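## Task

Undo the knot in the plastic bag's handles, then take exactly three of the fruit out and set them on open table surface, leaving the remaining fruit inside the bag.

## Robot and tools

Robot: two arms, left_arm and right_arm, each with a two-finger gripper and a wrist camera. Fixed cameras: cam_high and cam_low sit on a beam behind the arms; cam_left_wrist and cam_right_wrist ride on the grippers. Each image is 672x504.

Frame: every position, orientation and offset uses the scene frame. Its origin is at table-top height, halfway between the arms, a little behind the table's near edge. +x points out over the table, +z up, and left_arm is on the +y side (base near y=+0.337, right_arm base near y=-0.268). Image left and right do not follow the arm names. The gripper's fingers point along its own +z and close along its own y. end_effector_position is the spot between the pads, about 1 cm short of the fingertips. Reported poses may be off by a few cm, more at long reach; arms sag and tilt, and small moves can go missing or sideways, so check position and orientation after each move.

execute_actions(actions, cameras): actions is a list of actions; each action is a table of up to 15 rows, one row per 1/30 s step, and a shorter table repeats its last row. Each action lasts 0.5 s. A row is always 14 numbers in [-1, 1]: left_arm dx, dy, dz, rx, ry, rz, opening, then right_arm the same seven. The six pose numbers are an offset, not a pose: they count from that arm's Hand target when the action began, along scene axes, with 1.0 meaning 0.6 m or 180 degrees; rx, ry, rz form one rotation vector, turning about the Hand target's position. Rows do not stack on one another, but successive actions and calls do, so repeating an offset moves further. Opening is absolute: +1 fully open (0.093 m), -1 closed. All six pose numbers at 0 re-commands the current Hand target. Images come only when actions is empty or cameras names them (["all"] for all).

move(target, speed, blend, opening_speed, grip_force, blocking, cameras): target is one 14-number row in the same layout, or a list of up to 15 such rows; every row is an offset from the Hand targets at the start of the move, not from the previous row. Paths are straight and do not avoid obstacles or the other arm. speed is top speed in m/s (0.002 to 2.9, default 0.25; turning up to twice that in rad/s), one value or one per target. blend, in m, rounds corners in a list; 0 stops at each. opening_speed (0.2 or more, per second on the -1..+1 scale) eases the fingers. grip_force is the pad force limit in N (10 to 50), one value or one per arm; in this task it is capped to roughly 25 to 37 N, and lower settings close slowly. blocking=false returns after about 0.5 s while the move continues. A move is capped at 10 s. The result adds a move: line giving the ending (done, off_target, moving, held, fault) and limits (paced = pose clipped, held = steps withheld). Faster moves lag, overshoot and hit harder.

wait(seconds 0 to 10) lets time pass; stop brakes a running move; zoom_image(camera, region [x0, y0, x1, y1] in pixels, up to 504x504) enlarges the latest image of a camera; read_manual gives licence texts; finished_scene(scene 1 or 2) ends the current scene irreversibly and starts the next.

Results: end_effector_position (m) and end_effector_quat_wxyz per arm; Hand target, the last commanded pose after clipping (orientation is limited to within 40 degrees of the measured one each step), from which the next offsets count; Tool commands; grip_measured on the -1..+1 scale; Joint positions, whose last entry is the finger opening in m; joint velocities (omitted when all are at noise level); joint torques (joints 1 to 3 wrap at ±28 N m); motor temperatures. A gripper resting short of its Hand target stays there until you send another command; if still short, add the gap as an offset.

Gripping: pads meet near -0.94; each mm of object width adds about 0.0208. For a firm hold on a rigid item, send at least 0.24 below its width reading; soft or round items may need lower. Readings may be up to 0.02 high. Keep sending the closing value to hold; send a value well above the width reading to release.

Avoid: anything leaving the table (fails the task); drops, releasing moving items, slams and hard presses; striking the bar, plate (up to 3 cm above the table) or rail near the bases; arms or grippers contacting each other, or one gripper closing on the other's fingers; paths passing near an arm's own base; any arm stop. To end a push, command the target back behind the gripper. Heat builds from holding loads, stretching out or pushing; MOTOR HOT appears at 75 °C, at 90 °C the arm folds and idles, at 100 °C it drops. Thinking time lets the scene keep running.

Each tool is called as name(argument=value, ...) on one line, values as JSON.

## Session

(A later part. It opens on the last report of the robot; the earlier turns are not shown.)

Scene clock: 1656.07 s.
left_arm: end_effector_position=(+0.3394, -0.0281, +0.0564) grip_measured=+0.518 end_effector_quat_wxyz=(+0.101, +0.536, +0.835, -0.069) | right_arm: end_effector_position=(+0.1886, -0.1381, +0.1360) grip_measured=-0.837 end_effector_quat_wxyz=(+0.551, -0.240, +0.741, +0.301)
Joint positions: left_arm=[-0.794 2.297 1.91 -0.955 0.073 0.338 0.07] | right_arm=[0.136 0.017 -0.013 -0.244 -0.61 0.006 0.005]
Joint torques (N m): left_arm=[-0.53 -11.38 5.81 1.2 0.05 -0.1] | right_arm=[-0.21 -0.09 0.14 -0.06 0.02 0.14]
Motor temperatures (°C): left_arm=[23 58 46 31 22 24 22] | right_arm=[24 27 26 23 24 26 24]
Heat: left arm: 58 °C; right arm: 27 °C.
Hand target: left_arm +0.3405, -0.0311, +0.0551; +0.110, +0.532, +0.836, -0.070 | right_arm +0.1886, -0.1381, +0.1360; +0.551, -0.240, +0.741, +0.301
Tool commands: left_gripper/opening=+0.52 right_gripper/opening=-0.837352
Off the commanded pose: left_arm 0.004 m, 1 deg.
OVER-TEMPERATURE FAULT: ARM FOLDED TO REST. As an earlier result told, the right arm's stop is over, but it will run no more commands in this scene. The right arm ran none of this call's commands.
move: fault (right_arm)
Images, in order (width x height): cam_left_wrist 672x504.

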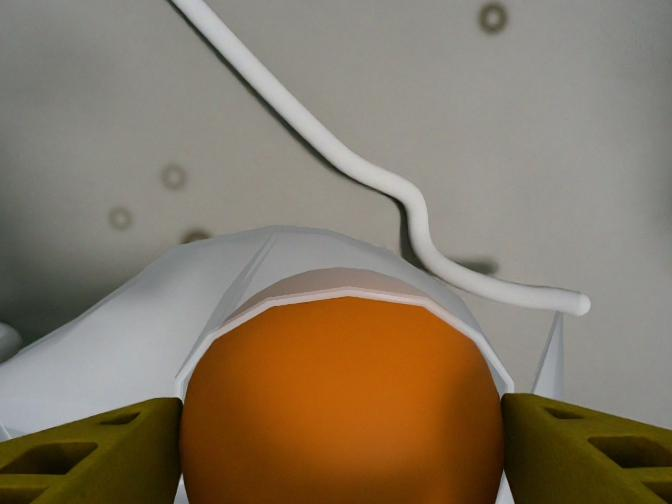

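move(target=[0.0, 0.0, -0.0183, 0, 0, 0, 0.66, 0, 0, 0, 0, 0, 0, -0.838], speed=0.01, opening_speed=0.25, cameras=["cam_left_wrist"])

zoom_image(camera="cam_left_wrist", region=[100, 200, 604, 504])

Scene clock: 1661.57 s.
left_arm: end_effector_position=(+0.3380, -0.0270, +0.0482) grip_measured=+0.658 end_effector_quat_wxyz=(+0.100, +0.536, +0.835, -0.069) | right_arm: end_effector_position=(+0.1886, -0.1381, +0.1360) grip_measured=-0.837 end_effector_quat_wxyz=(+0.551, -0.240, +0.741, +0.301)
Joint positions: left_arm=[-0.794 2.297 1.877 -0.924 0.073 0.338 0.077] | right_arm=[0.136 0.017 -0.013 -0.244 -0.61 0.006 0.005]
Joint torques (N m): left_arm=[-0.5 -10.67 6.06 1.27 0.05 -0.08] | right_arm=[-0.39 -0.05 0.18 -0.07 -0.01 0.14]
Motor temperatures (°C): left_arm=[23 59 46 31 22 24 22] | right_arm=[24 27 26 23 24 26 24]
Heat: left arm: 59 °C; right arm: 27 °C.
Hand target: left_arm +0.3405, -0.0311, +0.0441; +0.110, +0.532, +0.836, -0.070 | right_arm +0.1886, -0.1381, +0.1360; +0.551, -0.240, +0.741, +0.301
Tool commands: left_gripper/opening=+0.66 right_gripper/opening=-0.837352
Off the commanded pose: left_arm 0.006 m, 1 deg.
OVER-TEMPERATURE FAULT: ARM FOLDED TO REST. As an earlier result told, the right arm's stop is over, but it will run no more commands in this scene. The right arm ran none of this call's commands.
move: fault (right_arm)
Images, in order (width x height): cam_left_wrist 672x504.

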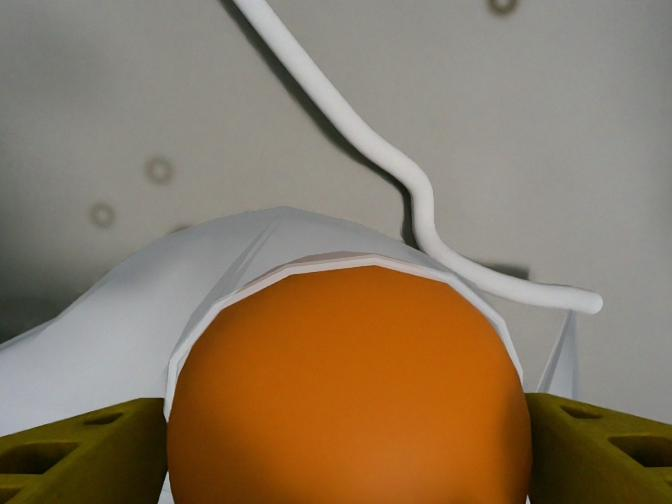

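Scaled by 1.000.

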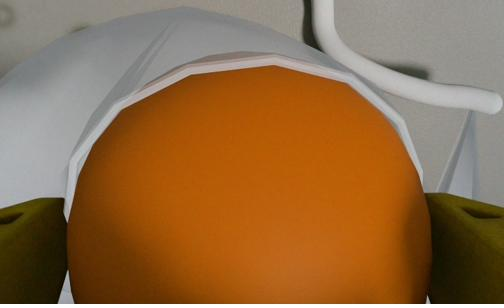

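move(target=[0.0, 0.0, -0.0167, 0, 0, 0, 0.68, 0, 0, 0, 0, 0, 0, -0.838], speed=0.01, opening_speed=0.25, cameras=["cam_left_wrist", "cam_right_wrist"])

zoom_image(camera="cam_left_wrist", region=[100, 200, 604, 504])

zoom_image(camera="cam_right_wrist", region=[190, 80, 510, 400])

Scene clock: 1669.63 s.
left_arm: end_effector_position=(+0.3386, -0.0277, +0.0424) grip_measured=+0.678 end_effector_quat_wxyz=(+0.105, +0.536, +0.835, -0.070) | right_arm: end_effector_position=(+0.1886, -0.1381, +0.1360) grip_measured=-0.837 end_effector_quat_wxyz=(+0.551, -0.240, +0.741, +0.301)
Joint positions: left_arm=[-0.794 2.297 1.852 -0.889 0.073 0.338 0.078] | right_arm=[0.136 0.017 -0.013 -0.244 -0.61 0.006 0.005]
Joint torques (N m): left_arm=[-0.43 -9.95 6.04 1.31 0.01 -0.08] | right_arm=[-0.25 0.01 0.27 -0.08 0.03 0.13]
Motor temperatures (°C): left_arm=[23 59 46 31 22 24 22] | right_arm=[24 27 26 23 24 26 24]
Heat: left arm: 59 °C; right arm: 27 °C.
Hand target: left_arm +0.3405, -0.0311, +0.0340; +0.110, +0.532, +0.836, -0.070 | right_arm +0.1886, -0.1381, +0.1360; +0.551, -0.240, +0.741, +0.301
Tool commands: left_gripper/opening=+0.68 right_gripper/opening=-0.837352
Off the commanded pose: left_arm 0.009 m, 1 deg.
OVER-TEMPERATURE FAULT: ARM FOLDED TO REST. As an earlier result told, the right arm's stop is over, but it will run no more commands in this scene. The right arm ran none of this call's commands.
move: fault (right_arm)
Images, in order (width x height): cam_left_wrist 672x504, cam_right_wrist 672x504.

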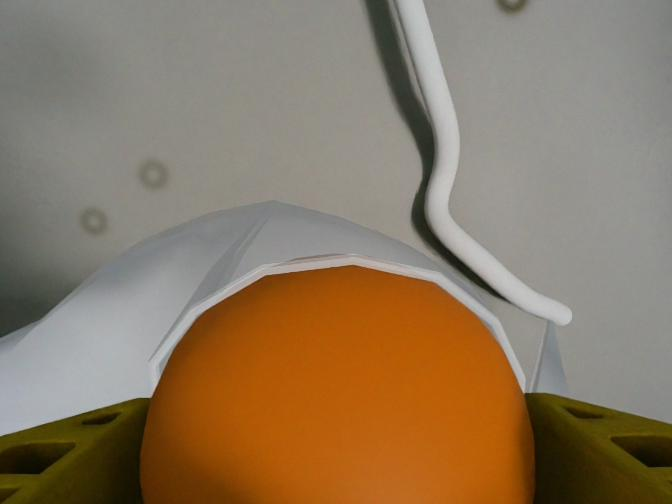

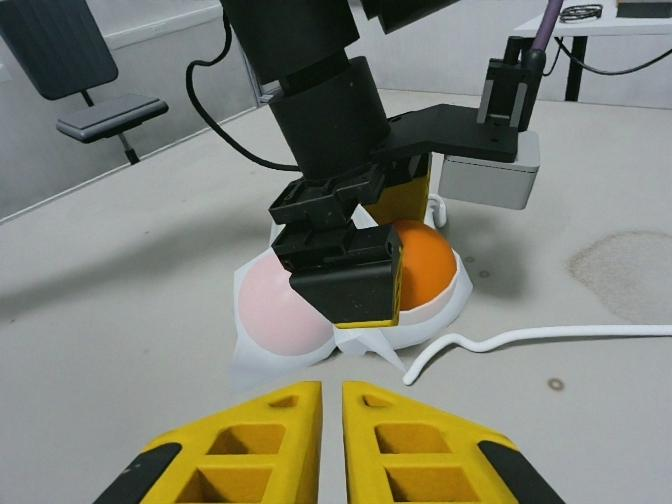

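Scaled by 1.000.

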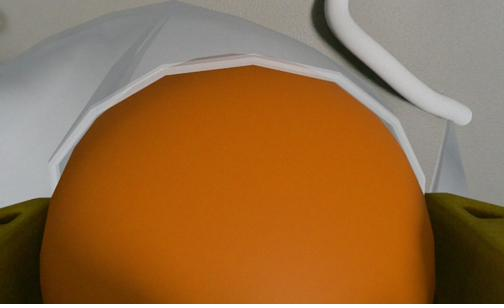

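Scaled by 1.575 from the camera's 672x504 image, which has a finer 960x720 frame.

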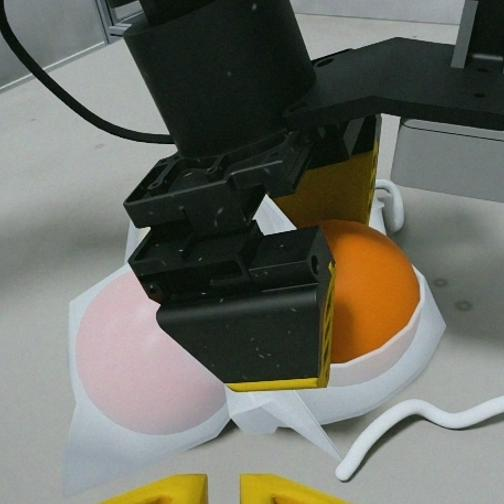

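move(target=[[0.0, 0.0, -0.0133, 0, 0, 0, 0.68, 0, 0, 0, 0, 0, 0, -0.838], [0.0, 0.0, -0.0133, 0, 0, 0, 0.36, 0, 0, 0, 0, 0, 0, -0.838]], speed=0.02, opening_speed=0.4, cameras=["cam_left_wrist", "cam_right_wrist"])

Scene clock: 1675.63 s.
left_arm: end_effector_position=(+0.3396, -0.0287, +0.0384) grip_measured=+0.389 end_effector_quat_wxyz=(+0.109, +0.536, +0.834, -0.071) | right_arm: end_effector_position=(+0.1886, -0.1381, +0.1360) grip_measured=-0.837 end_effector_quat_wxyz=(+0.551, -0.240, +0.741, +0.301)
Joint positions: left_arm=[-0.794 2.297 1.833 -0.86 0.073 0.338 0.064] | right_arm=[0.136 0.017 -0.013 -0.244 -0.61 0.006 0.005]
Joint torques (N m): left_arm=[-0.44 -9.4 6.06 1.3 0.03 -0.1] | right_arm=[-0.38 -0.05 0.05 -0.09 -0.02 0.12]
Motor temperatures (°C): left_arm=[23 59 46 31 22 24 22] | right_arm=[24 27 26 23 24 26 24]
Heat: left arm: 59 °C; right arm: 27 °C.
Hand target: left_arm +0.3406, -0.0312, +0.0262; +0.110, +0.532, +0.836, -0.070 | right_arm +0.1886, -0.1381, +0.1360; +0.551, -0.240, +0.741, +0.301
Tool commands: left_gripper/opening=+0.36 right_gripper/opening=-0.837352
Off the commanded pose: left_arm 0.013 m, 0 deg.
OVER-TEMPERATURE FAULT: ARM FOLDED TO REST. As an earlier result told, the right arm's stop is over, but it will run no more commands in this scene. The right arm ran none of this call's commands.
move: fault (right_arm), off_target (left_arm); target 2's new opening was sent with left_arm's hand 0.013 m and 0 deg from that target
Images, in order (width x height): cam_left_wrist 672x504, cam_right_wrist 672x504.

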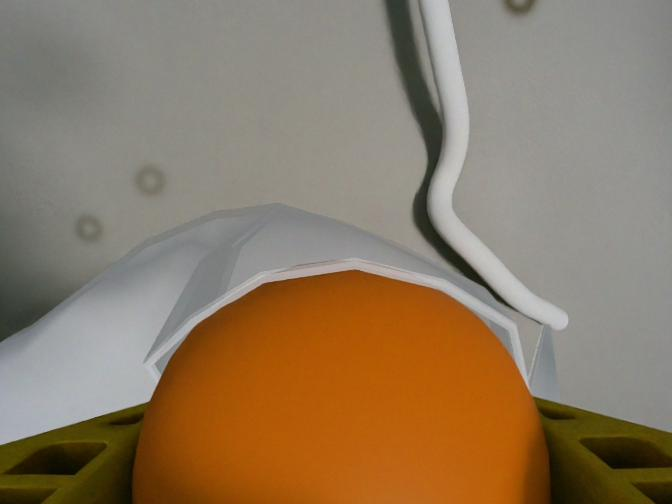

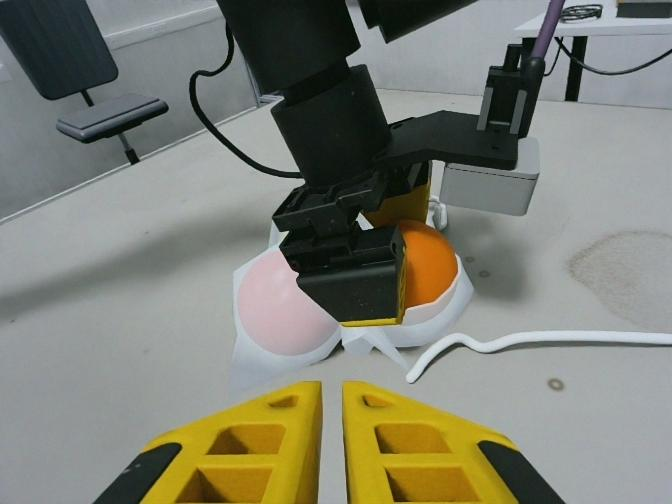

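move(target=[0.0, 0.0, 0.09, 0, 0, 0, 0.36, 0, 0, 0, 0, 0, 0, -0.838], speed=0.06, cameras=["cam_left_wrist", "cam_right_wrist"])

zoom_image(camera="cam_right_wrist", region=[190, 80, 510, 400])

Scene clock: 1681.30 s.
left_arm: end_effector_position=(+0.3409, -0.0295, +0.0634) grip_measured=+0.389 end_effector_quat_wxyz=(+0.103, +0.536, +0.835, -0.070) | right_arm: end_effector_position=(+0.1886, -0.1381, +0.1360) grip_measured=-0.837 end_effector_quat_wxyz=(+0.551, -0.240, +0.741, +0.301)
Joint positions: left_arm=[-0.794 2.297 1.937 -0.977 0.073 0.338 0.064] | right_arm=[0.136 0.017 -0.013 -0.244 -0.61 0.006 0.005]
Joint torques (N m): left_arm=[-0.62 -12.51 9.91 0.59 0.03 -0.13] | right_arm=[-0.35 -0.17 0.23 -0.1 0.02 0.14]
Motor temperatures (°C): left_arm=[23 59 46 31 22 24 22] | right_arm=[24 27 26 23 24 26 24]
Heat: left arm: 59 °C; right arm: 27 °C.
Hand target: left_arm +0.3406, -0.0312, +0.0801; +0.110, +0.532, +0.836, -0.070 | right_arm +0.1886, -0.1381, +0.1360; +0.551, -0.240, +0.741, +0.301
Tool commands: left_gripper/opening=+0.36 right_gripper/opening=-0.837352
Off the commanded pose: left_arm 0.017 m, 1 deg.
OVER-TEMPERATURE FAULT: ARM FOLDED TO REST. As an earlier result told, the right arm's stop is over, but it will run no more commands in this scene. The right arm ran none of this call's commands.
move: fault (right_arm), off_target (left_arm)
Images, in order (width x height): cam_left_wrist 672x504, cam_right_wrist 672x504.

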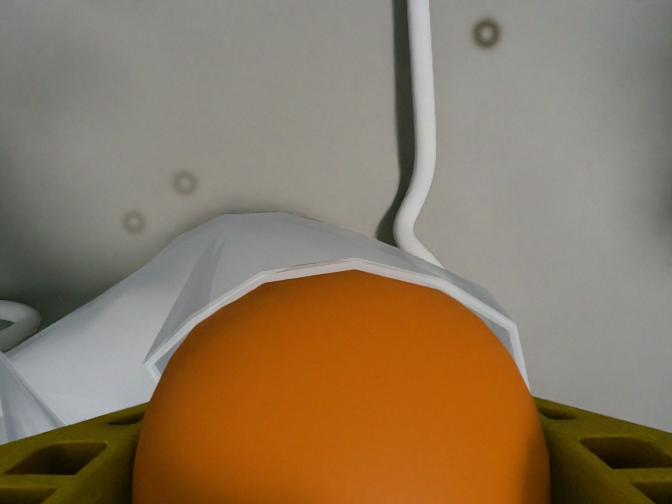

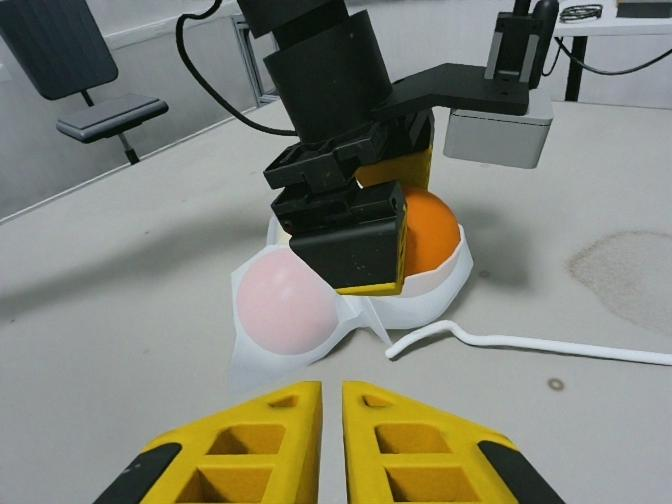

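Scaled by 1.575 from the camera's 672x504 image, which has a finer 960x720 frame.

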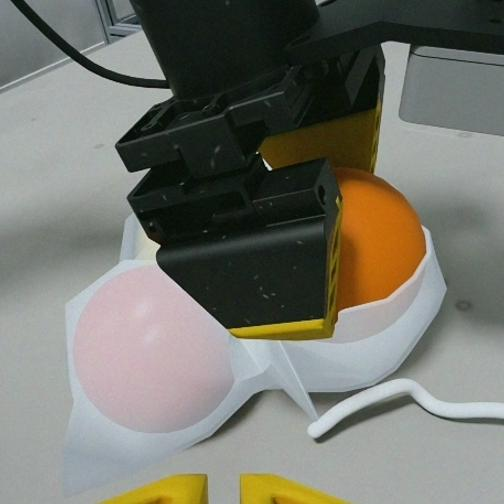

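move(target=[[0.0, 0.0, -0.09, 0, 0, 0, 0.36, 0, 0, 0, 0, 0, 0, -0.838], [0.0, 0.0, -0.09, 0, 0, 0, 0.72, 0, 0, 0, 0, 0, 0, -0.838]], speed=0.04, opening_speed=0.4, cameras=["cam_left_wrist", "cam_right_wrist"])

zoom_image(camera="cam_right_wrist", region=[190, 80, 510, 400])

Scene clock: 1702.53 s.
left_arm: end_effector_position=(+0.3393, -0.0285, +0.0383) grip_measured=+0.718 end_effector_quat_wxyz=(+0.108, +0.536, +0.834, -0.071) | right_arm: end_effector_position=(+0.1886, -0.1381, +0.1360) grip_measured=-0.837 end_effector_quat_wxyz=(+0.551, -0.240, +0.741, +0.301)
Joint positions: left_arm=[-0.794 2.298 1.835 -0.863 0.073 0.338 0.08] | right_arm=[0.136 0.017 -0.013 -0.244 -0.61 0.006 0.005]
Joint torques (N m): left_arm=[-0.43 -9.5 5.97 1.31 0.04 -0.11] | right_arm=[-0.35 -0.02 0.14 -0.07 0 0.11]
Motor temperatures (°C): left_arm=[23 63 48 30 22 24 22] | right_arm=[24 27 26 23 24 26 24]
Heat: left arm: 63 °C; right arm: 27 °C.
Hand target: left_arm +0.3405, -0.0311, +0.0260; +0.110, +0.532, +0.836, -0.070 | right_arm +0.1886, -0.1381, +0.1360; +0.551, -0.240, +0.741, +0.301
Tool commands: left_gripper/opening=+0.72 right_gripper/opening=-0.837352
Off the commanded pose: left_arm 0.012 m, 1 deg.
OVER-TEMPERATURE FAULT: ARM FOLDED TO REST. As an earlier result told, the right arm's stop is over, but it will run no more commands in this scene. The right arm ran none of this call's commands.
move: fault (right_arm), off_target (left_arm); target 2's new opening was sent with left_arm's hand 0.013 m and 1 deg from that target
Images, in order (width x height): cam_left_wrist 672x504, cam_right_wrist 672x504.

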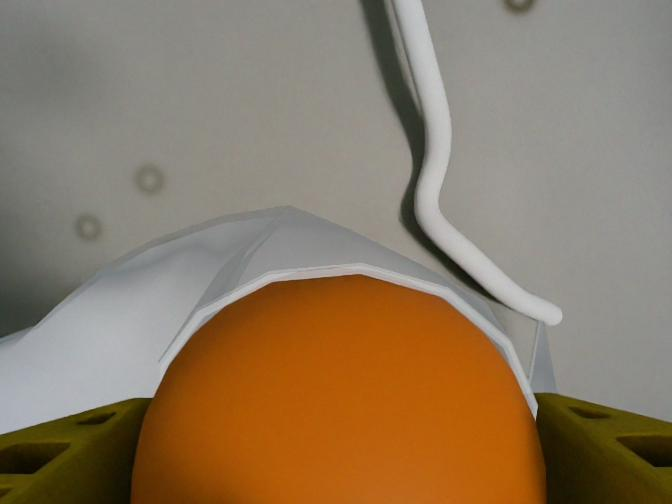

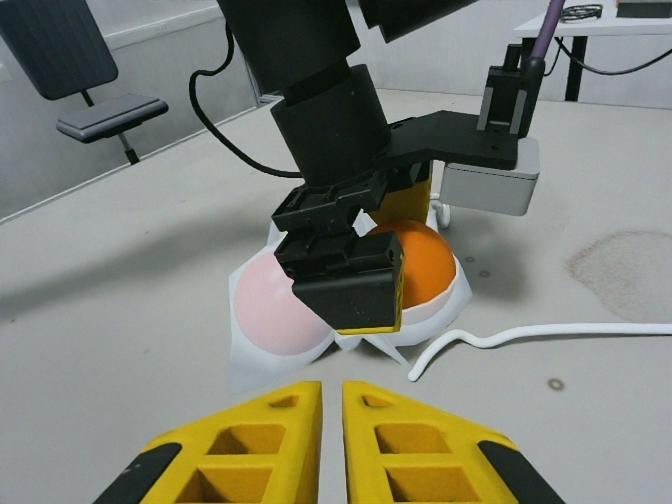

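Scaled by 1.575 from the camera's 672x504 image, which has a finer 960x720 frame.

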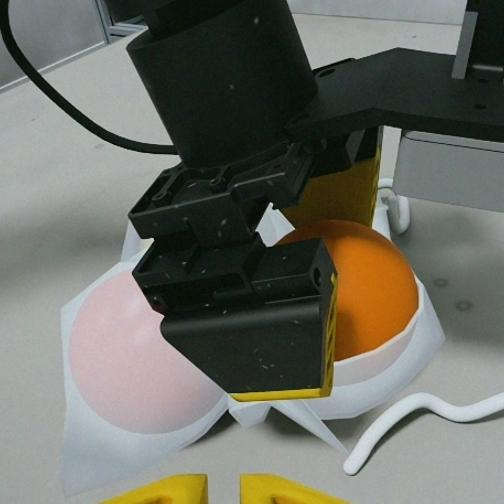

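move(target=[[0.0, 0.0, 0.1, 0, 0, 0, 0.72, 0, 0, 0, 0, 0, 0, -0.838], [0.0, 0.0, 0.1, 0, 0, 0, 0.26, 0, 0, 0, 0, 0, 0, -0.838]], speed=0.08, opening_speed=0.5, cameras=["cam_left_wrist", "cam_right_wrist"])

zoom_image(camera="cam_left_wrist", region=[100, 200, 604, 504])

Scene clock: 1709.03 s.
left_arm: end_effector_position=(+0.3418, -0.0303, +0.0691) grip_measured=+0.263 end_effector_quat_wxyz=(+0.104, +0.536, +0.835, -0.070) | right_arm: end_effector_position=(+0.1886, -0.1381, +0.1360) grip_measured=-0.837 end_effector_quat_wxyz=(+0.551, -0.240, +0.741, +0.301)
Joint positions: left_arm=[-0.794 2.298 1.961 -0.998 0.073 0.338 0.058] | right_arm=[0.136 0.017 -0.013 -0.244 -0.61 0.006 0.005]
Joint torques (N m): left_arm=[-0.69 -12.77 9.72 0.58 0.04 -0.12] | right_arm=[-0.38 -0.13 0.34 -0.05 0.04 0.13]
Motor temperatures (°C): left_arm=[23 62 48 30 22 24 22] | right_arm=[24 27 26 23 24 26 24]
Heat: left arm: 62 °C; right arm: 27 °C.
Hand target: left_arm +0.3406, -0.0312, +0.0861; +0.110, +0.532, +0.836, -0.070 | right_arm +0.1886, -0.1381, +0.1360; +0.551, -0.240, +0.741, +0.301
Tool commands: left_gripper/opening=+0.26 right_gripper/opening=-0.837352
Off the commanded pose: left_arm 0.017 m, 1 deg.
OVER-TEMPERATURE FAULT: ARM FOLDED TO REST. As an earlier result told, the right arm's stop is over, but it will run no more commands in this scene. The right arm ran none of this call's commands.
move: fault (right_arm), off_target (left_arm); target 2's new opening was sent with left_arm's hand 0.017 m and 1 deg from that target
Images, in order (width x height): cam_left_wrist 672x504, cam_right_wrist 672x504.

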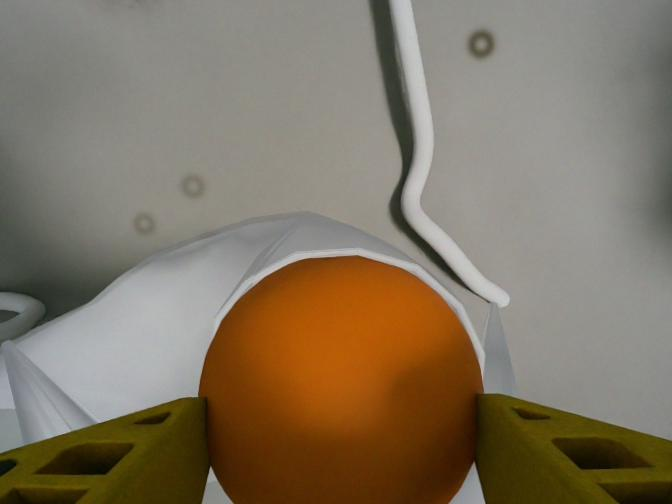

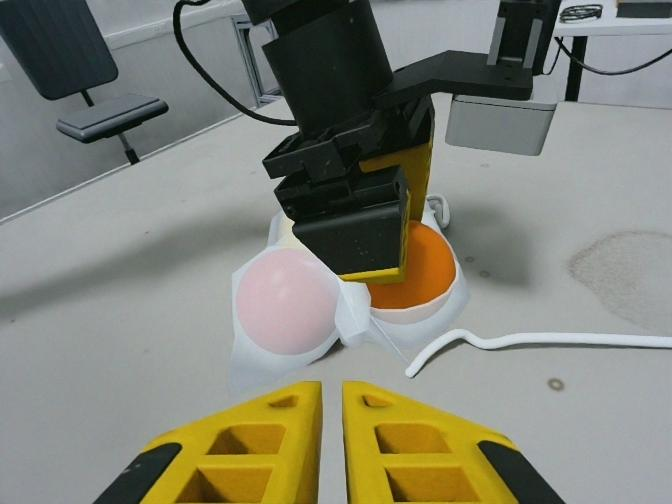

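Scaled by 1.000.

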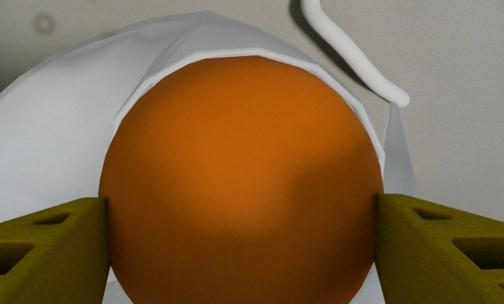

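move(target=[0.0, 0.0, -0.0402, 0, 0, 0, 0.41, 0, 0, 0, 0, 0, 0, -0.838], speed=0.03, opening_speed=0.25)

move(target=[0.0, 0.0, -0.0167, 0, 0, 0, 0.52, 0, 0, 0, 0, 0, 0, -0.838], speed=0.02, opening_speed=0.25)

move(target=[0.0, 0.0, -0.02, 0, 0, 0, 0.56, 0, 0, 0, 0, 0, 0, -0.838], speed=0.02, opening_speed=0.25, cameras=["cam_left_wrist", "cam_right_wrist"])

zoom_image(camera="cam_left_wrist", region=[100, 200, 604, 504])

zoom_image(camera="cam_right_wrist", region=[190, 80, 510, 400])

Scene clock: 1717.33 s.
left_arm: end_effector_position=(+0.3402, -0.0288, +0.0623) grip_measured=+0.408 end_effector_quat_wxyz=(+0.101, +0.536, +0.835, -0.069) | right_arm: end_effector_position=(+0.1886, -0.1381, +0.1360) grip_measured=-0.837 end_effector_quat_wxyz=(+0.551, -0.240, +0.741, +0.301)
Joint positions: left_arm=[-0.794 2.298 1.935 -0.979 0.073 0.338 0.065] | right_arm=[0.136 0.017 -0.013 -0.244 -0.61 0.006 0.005]
Joint torques (N m): left_arm=[-0.5 -11.67 5.56 1.21 0.06 -0.11] | right_arm=[-0.32 0.01 0.28 -0.09 0.01 0.14]
Motor temperatures (°C): left_arm=[23 64 49 30 22 24 22] | right_arm=[24 27 26 23 24 26 24]
Heat: left arm: 64 °C; right arm: 27 °C.
Hand target: left_arm +0.3405, -0.0311, +0.0619; +0.110, +0.532, +0.836, -0.070 | right_arm +0.1886, -0.1381, +0.1360; +0.551, -0.240, +0.741, +0.301
Tool commands: left_gripper/opening=+0.41 right_gripper/opening=-0.837352
Off the commanded pose: left_arm 0.003 m, 1 deg.
OVER-TEMPERATURE FAULT: ARM FOLDED TO REST. As an earlier result told, the right arm's stop is over, but it will run no more commands in this scene. The right arm ran none of this call's commands.
move: fault (right_arm)

Scene clock: 1718.20 s.
left_arm: end_effector_position=(+0.3388, -0.0275, +0.0542) grip_measured=+0.518 end_effector_quat_wxyz=(+0.100, +0.536, +0.835, -0.069) | right_arm: end_effector_position=(+0.1886, -0.1381, +0.1360) grip_measured=-0.837 end_effector_quat_wxyz=(+0.551, -0.240, +0.741, +0.301)
Joint positions: left_arm=[-0.794 2.298 1.903 -0.95 0.073 0.338 0.07] | right_arm=[0.136 0.017 -0.013 -0.244 -0.61 0.006 0.005]
Joint torques (N m): left_arm=[-0.53 -11.17 5.64 1.22 0.05 -0.11] | right_arm=[-0.31 -0.06 0.23 -0.08 0 0.13]
Motor temperatures (°C): left_arm=[23 64 49 30 22 24 22] | right_arm=[24 27 26 23 24 26 24]
Heat: left arm: 64 °C; right arm: 27 °C.
Hand target: left_arm +0.3406, -0.0312, +0.0519; +0.110, +0.533, +0.836, -0.070 | right_arm +0.1886, -0.1381, +0.1360; +0.551, -0.240, +0.741, +0.301
Tool commands: left_gripper/opening=+0.52 right_gripper/opening=-0.837352
Off the commanded pose: left_arm 0.005 m, 1 deg.
OVER-TEMPERATURE FAULT: ARM FOLDED TO REST. As an earlier result told, the right arm's stop is over, but it will run no more commands in this scene. The right arm ran none of this call's commands.
move: fault (right_arm)

Scene clock: 1719.27 s.
left_arm: end_effector_position=(+0.3381, -0.0270, +0.0453) grip_measured=+0.558 end_effector_quat_wxyz=(+0.101, +0.536, +0.835, -0.069) | right_arm: end_effector_position=(+0.1886, -0.1381, +0.1360) grip_measured=-0.837 end_effector_quat_wxyz=(+0.551, -0.240, +0.741, +0.301)
Joint positions: left_arm=[-0.794 2.298 1.867 -0.91 0.073 0.338 0.072] | right_arm=[0.136 0.017 -0.013 -0.244 -0.61 0.006 0.005]
Joint torques (N m): left_arm=[-0.55 -10.39 6.16 1.29 0.04 -0.11] | right_arm=[-0.21 -0.06 0.1 -0.11 0.02 0.14]
Motor temperatures (°C): left_arm=[23 64 49 30 22 24 22] | right_arm=[24 27 26 23 24 26 24]
Heat: left arm: 64 °C; right arm: 27 °C.
Hand target: left_arm +0.3406, -0.0312, +0.0399; +0.110, +0.533, +0.836, -0.070 | right_arm +0.1886, -0.1381, +0.1360; +0.551, -0.240, +0.741, +0.301
Tool commands: left_gripper/opening=+0.56 right_gripper/opening=-0.837352
Off the commanded pose: left_arm 0.007 m, 1 deg.
OVER-TEMPERATURE FAULT: ARM FOLDED TO REST. As an earlier result told, the right arm's stop is over, but it will run no more commands in this scene. The right arm ran none of this call's commands.
move: fault (right_arm)
Images, in order (width x height): cam_left_wrist 672x504, cam_right_wrist 672x504.

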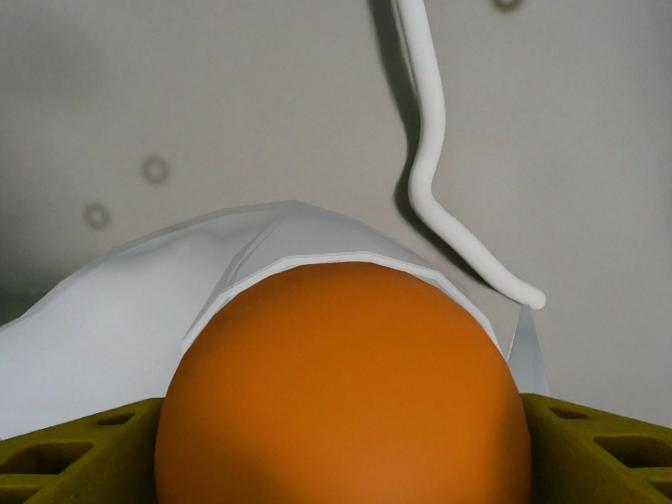

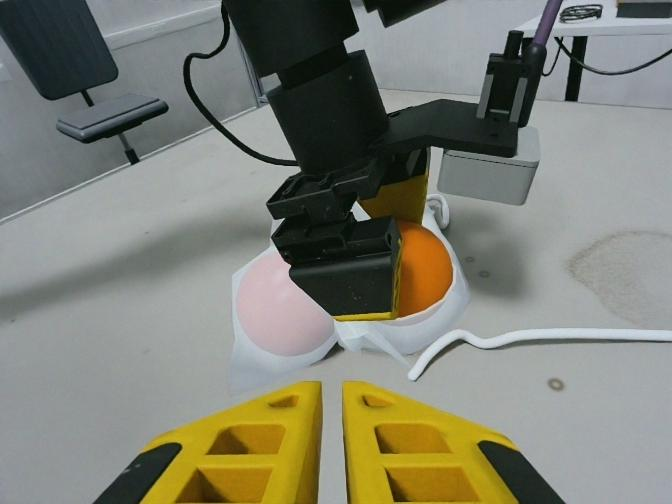

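Scaled by 1.000.

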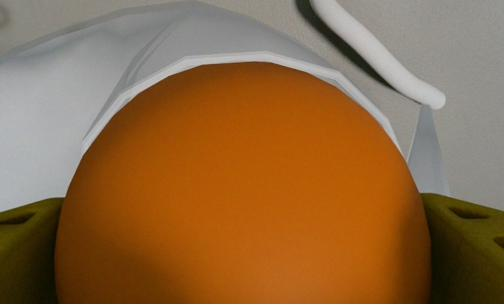

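Scaled by 1.575 from the camera's 672x504 image, which has a finer 960x720 frame.

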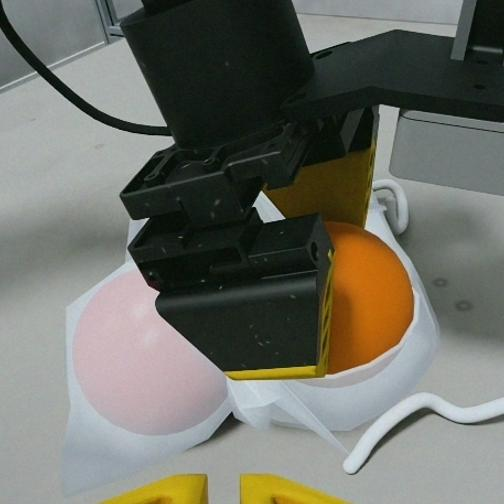

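move(target=[[0.0, 0.0, -0.011, 0, 0, 0, 0.55, 0, 0, 0, 0, 0, 0, -0.838], [0.0, 0.0, -0.011, 0, 0, 0, 0.34, 0, 0, 0, 0, 0, 0, -0.838]], speed=0.02, opening_speed=0.4)

move(target=[0.0, 0.0, 0.085, 0, 0, 0, 0.34, 0, 0, 0, 0, 0, 0, -0.838], speed=0.05, cameras=["cam_left_wrist", "cam_right_wrist"])

zoom_image(camera="cam_right_wrist", region=[190, 80, 510, 400])

Scene clock: 1727.10 s.
left_arm: end_effector_position=(+0.3385, -0.0276, +0.0416) grip_measured=+0.362 end_effector_quat_wxyz=(+0.104, +0.536, +0.835, -0.070) | right_arm: end_effector_position=(+0.1886, -0.1381, +0.1360) grip_measured=-0.837 end_effector_quat_wxyz=(+0.551, -0.240, +0.741, +0.301)
Joint positions: left_arm=[-0.794 2.298 1.85 -0.887 0.073 0.338 0.063] | right_arm=[0.136 0.017 -0.013 -0.244 -0.61 0.006 0.005]
Joint torques (N m): left_arm=[-0.43 -9.98 6.13 1.31 0.04 -0.07] | right_arm=[-0.47 -0.2 0.12 -0.06 0.03 0.1]
Motor temperatures (°C): left_arm=[23 63 48 31 21 24 22] | right_arm=[24 27 26 23 24 26 24]
Heat: left arm: 63 °C; right arm: 27 °C.
Hand target: left_arm +0.3405, -0.0311, +0.0332; +0.110, +0.533, +0.836, -0.070 | right_arm +0.1886, -0.1381, +0.1360; +0.551, -0.240, +0.741, +0.301
Tool commands: left_gripper/opening=+0.34 right_gripper/opening=-0.837352
Off the commanded pose: left_arm 0.009 m, 1 deg.
OVER-TEMPERATURE FAULT: ARM FOLDED TO REST. As an earlier result told, the right arm's stop is over, but it will run no more commands in this scene. The right arm ran none of this call's commands.
move: fault (right_arm)

Scene clock: 1728.80 s.
left_arm: end_effector_position=(+0.3408, -0.0294, +0.0663) grip_measured=+0.362 end_effector_quat_wxyz=(+0.102, +0.536, +0.835, -0.069) | right_arm: end_effector_position=(+0.1886, -0.1381, +0.1360) grip_measured=-0.837 end_effector_quat_wxyz=(+0.551, -0.240, +0.741, +0.301)
Joint positions: left_arm=[-0.794 2.298 1.951 -0.992 0.073 0.338 0.063] | right_arm=[0.136 0.017 -0.013 -0.244 -0.61 0.006 0.005]
Joint torques (N m): left_arm=[-0.58 -12.72 9.87 0.55 0.03 -0.11] | right_arm=[-0.29 -0.06 0.24 -0.07 -0.04 0.18]
Motor temperatures (°C): left_arm=[23 63 48 30 21 24 22] | right_arm=[24 27 26 23 24 26 24]
Heat: left arm: 63 °C; right arm: 27 °C.
Hand target: left_arm +0.3405, -0.0311, +0.0842; +0.110, +0.533, +0.836, -0.070 | right_arm +0.1886, -0.1381, +0.1360; +0.551, -0.240, +0.741, +0.301
Tool commands: left_gripper/opening=+0.34 right_gripper/opening=-0.837352
Off the commanded pose: left_arm 0.018 m, 1 deg.
OVER-TEMPERATURE FAULT: ARM FOLDED TO REST. As an earlier result told, the right arm's stop is over, but it will run no more commands in this scene. The right arm ran none of this call's commands.
move: fault (right_arm), off_target (left_arm)
Images, in order (width x height): cam_left_wrist 672x504, cam_right_wrist 672x504.

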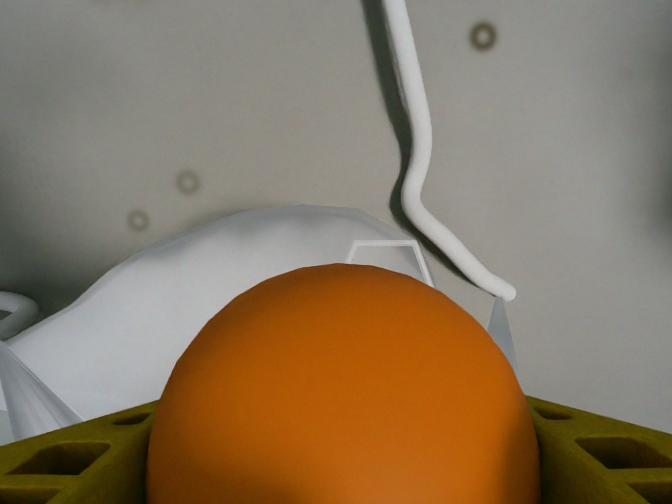

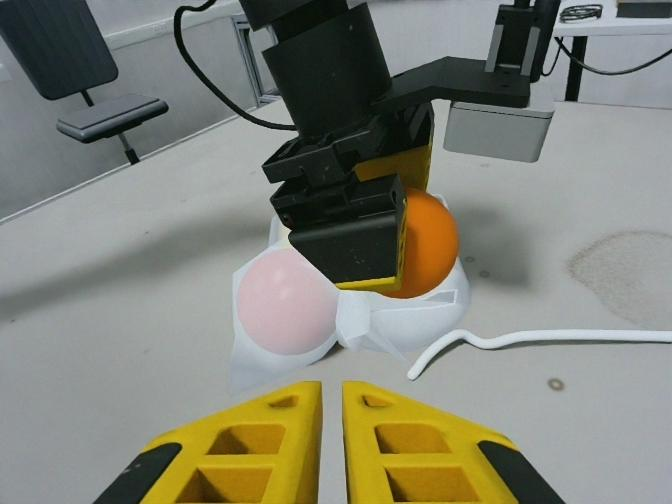

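Scaled by 1.575 from the camera's 672x504 image, which has a finer 960x720 frame.

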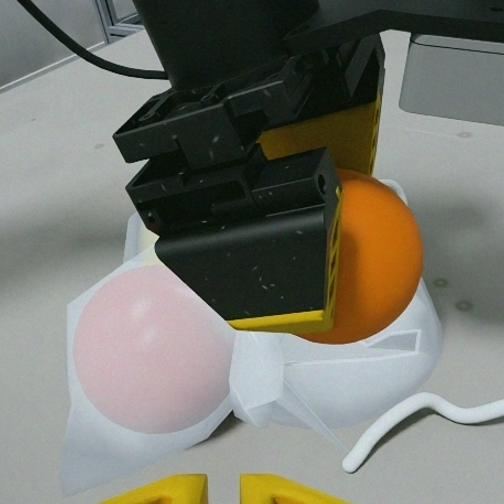

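move(target=[0.0, 0.02, 0.1, 0, 0, 0, 0.34, 0, 0, 0, 0, 0, 0, -0.838], speed=0.08, cameras=["cam_left_wrist", "cam_right_wrist"])

Scene clock: 1734.90 s.
left_arm: end_effector_position=(+0.3401, -0.0222, +0.1201) grip_measured=+0.362 end_effector_quat_wxyz=(+0.095, +0.533, +0.838, -0.067) | right_arm: end_effector_position=(+0.1886, -0.1381, +0.1360) grip_measured=-0.837 end_effector_quat_wxyz=(+0.551, -0.240, +0.741, +0.301)
Joint positions: left_arm=[-0.787 2.285 2.146 -1.214 0.073 0.338 0.063] | right_arm=[0.136 0.017 -0.013 -0.244 -0.61 0.006 0.005]
Joint torques (N m): left_arm=[-0.03 -13.65 9.81 0.52 0.08 0.08] | right_arm=[-0.47 -0.1 0.18 -0.08 0.01 0.11]
Motor temperatures (°C): left_arm=[23 64 49 30 21 24 22] | right_arm=[24 27 26 23 24 26 24]
Heat: left arm: 64 °C; right arm: 27 °C.
Hand target: left_arm +0.3404, -0.0192, +0.1444; +0.110, +0.533, +0.836, -0.070 | right_arm +0.1886, -0.1381, +0.1360; +0.551, -0.240, +0.741, +0.301
Tool commands: left_gripper/opening=+0.34 right_gripper/opening=-0.837352
Off the commanded pose: left_arm 0.024 m, 2 deg.
OVER-TEMPERATURE FAULT: ARM FOLDED TO REST. As an earlier result told, the right arm's stop is over, but it will run no more commands in this scene. The right arm ran none of this call's commands.
move: fault (right_arm), off_target (left_arm)
Images, in order (width x height): cam_left_wrist 672x504, cam_right_wrist 672x504.

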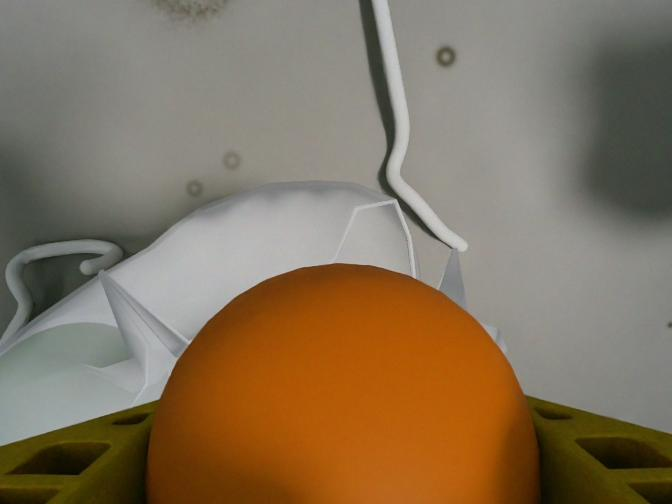

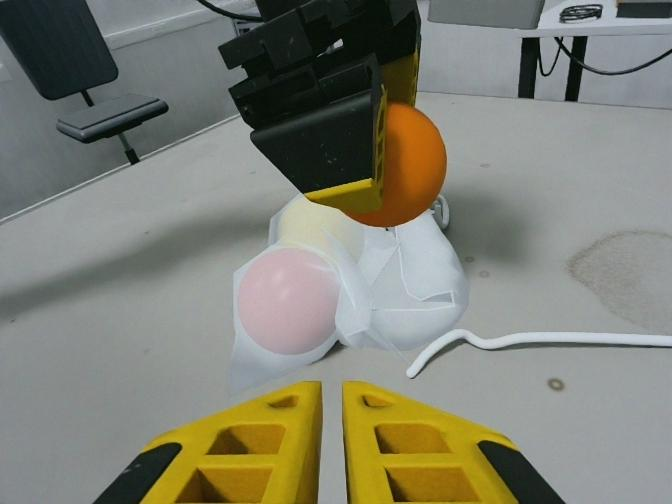

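move(target=[[-0.034, 0.132, 0.0593, 0, 0, 0.08, 0.34, 0, 0, 0, 0, 0, 0, -0.838], [0.0993, 0.5153, 0.0093, 0, 0, 0.25, 0.34, 0, 0, 0, 0, 0, 0, -0.838]], blend=[0.04, 0], speed=0.15, cameras=["cam_left_wrist", "cam_right_wrist", "cam_high"])

Scene clock: 1754.50 s.
left_arm: end_effector_position=(+0.3905, +0.2923, +0.1480) grip_measured=+0.362 end_effector_quat_wxyz=(+0.109, +0.164, +0.980, -0.021) | right_arm: end_effector_position=(+0.1886, -0.1381, +0.1360) grip_measured=-0.837 end_effector_quat_wxyz=(+0.551, -0.240, +0.741, +0.301)
Joint positions: left_arm=[-0.097 1.827 1.592 -1.11 0.044 0.229 0.063] | right_arm=[0.136 0.017 -0.013 -0.244 -0.61 0.006 0.005]
Joint torques (N m): left_arm=[-0.25 -7.73 7.49 1.27 0.12 0.13] | right_arm=[-0.39 -0.08 0.17 -0.06 0.01 0.13]
Motor temperatures (°C): left_arm=[23 65 51 29 21 24 22] | right_arm=[24 27 26 23 24 26 24]
Heat: left arm: 65 °C; right arm: 27 °C.
Hand target: left_arm +0.4000, +0.2900, +0.1499; +0.128, +0.172, +0.976, -0.022 | right_arm +0.1886, -0.1381, +0.1360; +0.551, -0.240, +0.741, +0.301
Tool commands: left_gripper/opening=+0.34 right_gripper/opening=-0.837352
Off the commanded pose: left_arm 0.010 m, 2 deg.
OVER-TEMPERATURE FAULT: ARM FOLDED TO REST. As an earlier result told, the right arm's stop is over, but it will run no more commands in this scene. The right arm ran none of this call's commands.
move: fault (right_arm)
Images, in order (width x height): cam_high 672x504, cam_left_wrist 672x504, cam_right_wrist 672x504.

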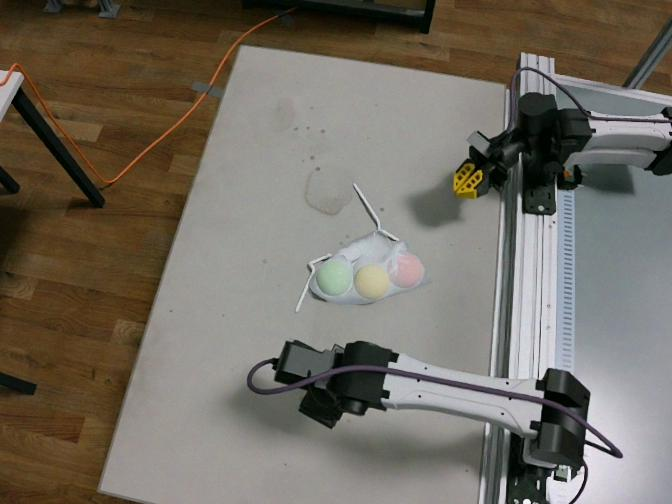

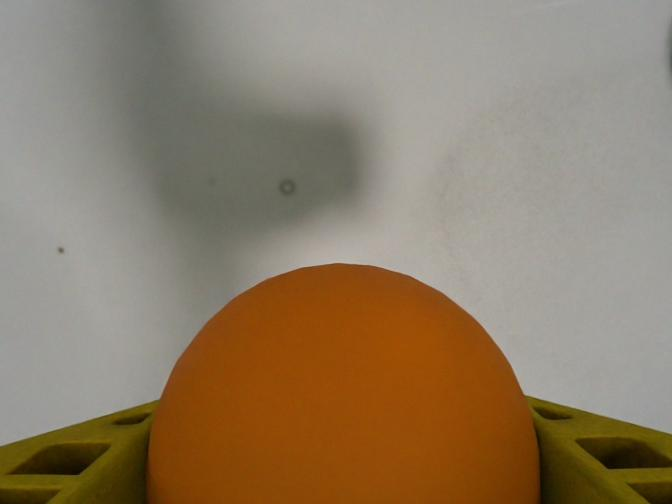

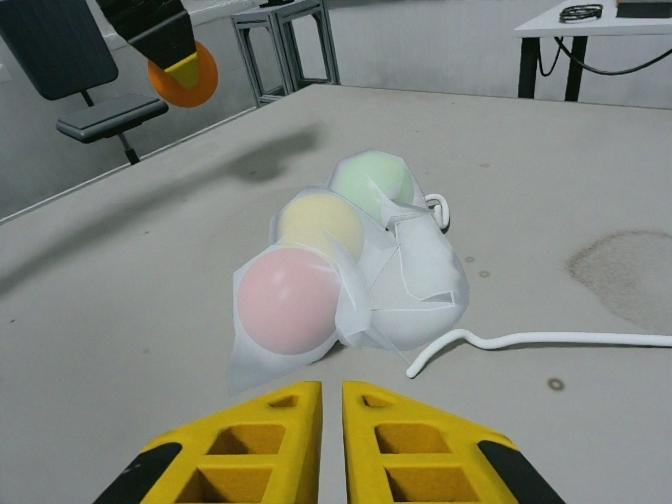

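move(target=[0, 0, -0.155, 0, 0, 0, 0.34, 0, 0, 0, 0, 0, 0, -0.838], speed=0.1)

Scene clock: 1758.53 s.
left_arm: end_effector_position=(+0.3941, +0.2908, +0.0605) grip_measured=+0.362 end_effector_quat_wxyz=(+0.117, +0.166, +0.979, -0.021) | right_arm: end_effector_position=(+0.1886, -0.1381, +0.1360) grip_measured=-0.837 end_effector_quat_wxyz=(+0.551, -0.240, +0.741, +0.301)
Joint positions: left_arm=[-0.097 1.886 1.311 -0.755 0.044 0.233 0.063] | right_arm=[0.136 0.017 -0.013 -0.244 -0.61 0.006 0.005]
Joint torques (N m): left_arm=[-0.05 -7.39 6.28 1.34 0.14 0.19] | right_arm=[-0.32 -0.05 0.16 -0.1 0.02 0.14]
Motor temperatures (°C): left_arm=[23 63 50 30 21 24 22] | right_arm=[24 27 26 23 24 26 24]
Heat: left arm: 63 °C; right arm: 27 °C.
Hand target: left_arm +0.4000, +0.2900, +0.0569; +0.128, +0.172, +0.976, -0.022 | right_arm +0.1886, -0.1381, +0.1360; +0.551, -0.240, +0.741, +0.301
Tool commands: left_gripper/opening=+0.34 right_gripper/opening=-0.837352
Off the commanded pose: left_arm 0.007 m, 2 deg.
OVER-TEMPERATURE FAULT: ARM FOLDED TO REST. As an earlier result told, the right arm's stop is over, but it will run no more commands in this scene. The right arm ran none of this call's commands.
move: fault (right_arm)

move(target=[0, 0, -0.0325, 0, 0, 0, 0.34, 0, 0, 0, 0, 0, 0, -0.838], speed=0.03, cameras=["cam_left_wrist", "cam_low"])

zoom_image(camera="cam_low", region=[200, 180, 420, 345])

Scene clock: 1761.67 s.
left_arm: end_effector_position=(+0.3953, +0.2905, +0.0425) grip_measured=+0.362 end_effector_quat_wxyz=(+0.119, +0.167, +0.979, -0.020) | right_arm: end_effector_position=(+0.1886, -0.1381, +0.1360) grip_measured=-0.837 end_effector_quat_wxyz=(+0.551, -0.240, +0.741, +0.301)
Joint positions: left_arm=[-0.097 1.911 1.269 -0.682 0.044 0.234 0.063] | right_arm=[0.136 0.017 -0.013 -0.244 -0.61 0.006 0.005]
Joint torques (N m): left_arm=[0.03 -7.25 5.96 1.34 0.15 0.19] | right_arm=[-0.28 -0.09 0.08 -0.1 0.01 0.11]
Motor temperatures (°C): left_arm=[23 61 49 30 21 24 22] | right_arm=[24 27 26 23 24 26 24]
Heat: left arm: 61 °C; right arm: 27 °C.
Hand target: left_arm +0.4000, +0.2900, +0.0373; +0.128, +0.172, +0.976, -0.022 | right_arm +0.1886, -0.1381, +0.1360; +0.551, -0.240, +0.741, +0.301
Tool commands: left_gripper/opening=+0.34 right_gripper/opening=-0.837352
Off the commanded pose: left_arm 0.007 m, 1 deg.
OVER-TEMPERATURE FAULT: ARM FOLDED TO REST. As an earlier result told, the right arm's stop is over, but it will run no more commands in this scene. The right arm ran none of this call's commands.
move: fault (right_arm)
Images, in order (width x height): cam_low 672x504, cam_left_wrist 672x504.

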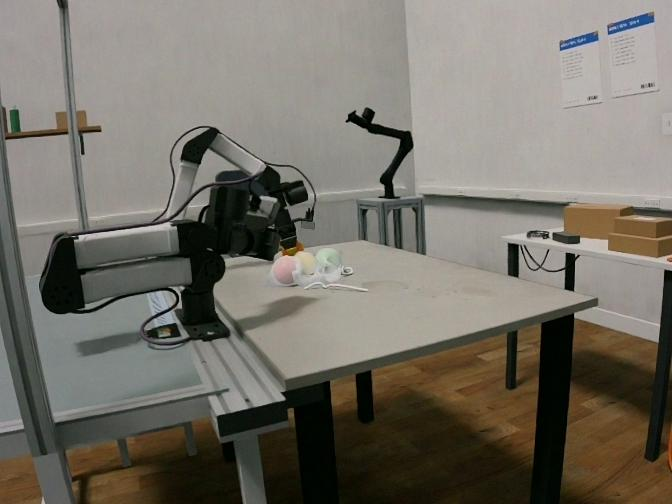

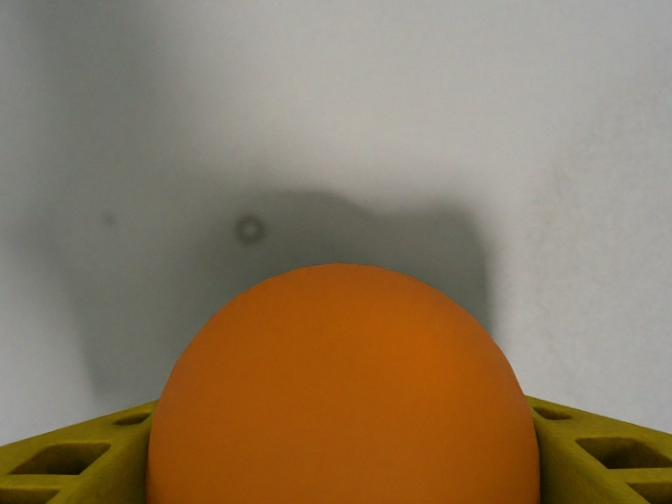

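Scaled by 2.291 from the camera's 672x504 image, which has a finer 960x720 frame.

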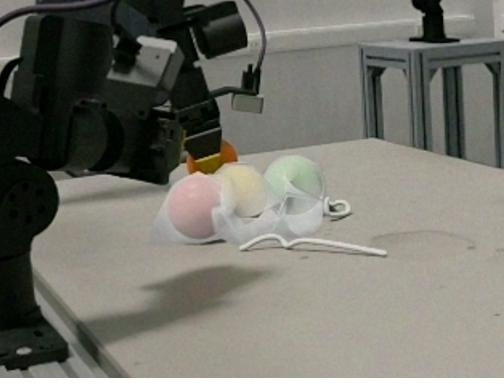

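move(target=[[0, 0, -0.006, 0, 0, 0, 0.34, 0, 0, 0, 0, 0, 0, -0.838], [0, 0, -0.006, 0, 0, 0, 0.8, 0, 0, 0, 0, 0, 0, -0.838]], speed=0.02, opening_speed=0.3, cameras=["cam_left_wrist"])

Scene clock: 1767.00 s.
left_arm: end_effector_position=(+0.3963, +0.2903, +0.0394) grip_measured=+0.798 end_effector_quat_wxyz=(+0.121, +0.167, +0.978, -0.020) | right_arm: end_effector_position=(+0.1886, -0.1381, +0.1360) grip_measured=-0.837 end_effector_quat_wxyz=(+0.551, -0.240, +0.741, +0.301)
Joint positions: left_arm=[-0.097 1.917 1.262 -0.665 0.044 0.234 0.083] | right_arm=[0.136 0.017 -0.013 -0.244 -0.61 0.006 0.005]
Joint torques (N m): left_arm=[0.09 -7.31 5.94 1.32 0.15 0.18] | right_arm=[-0.31 -0.23 0.31 -0.1 -0.01 0.16]
Motor temperatures (°C): left_arm=[23 59 48 30 21 24 22] | right_arm=[24 27 26 23 24 26 24]
Heat: left arm: 59 °C; right arm: 27 °C.
Hand target: left_arm +0.4001, +0.2900, +0.0339; +0.128, +0.172, +0.976, -0.022 | right_arm +0.1886, -0.1381, +0.1360; +0.551, -0.240, +0.741, +0.301
Tool commands: left_gripper/opening=+0.8 right_gripper/opening=-0.837352
Off the commanded pose: left_arm 0.007 m, 1 deg.
OVER-TEMPERATURE FAULT: ARM FOLDED TO REST. As an earlier result told, the right arm's stop is over, but it will run no more commands in this scene. The right arm ran none of this call's commands.
move: fault (right_arm)
Images, in order (width x height): cam_left_wrist 672x504.

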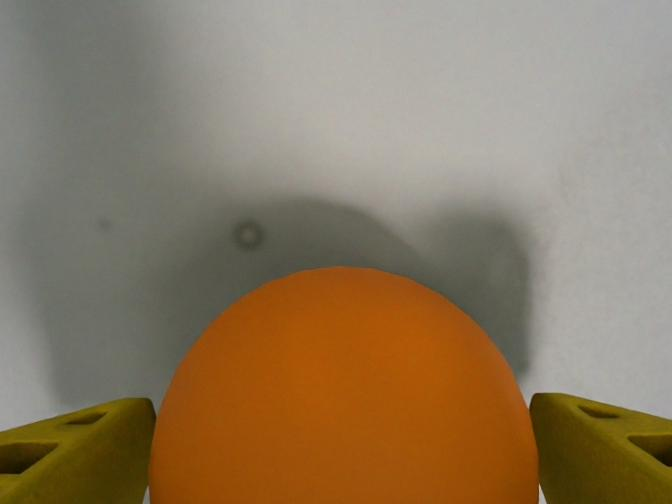

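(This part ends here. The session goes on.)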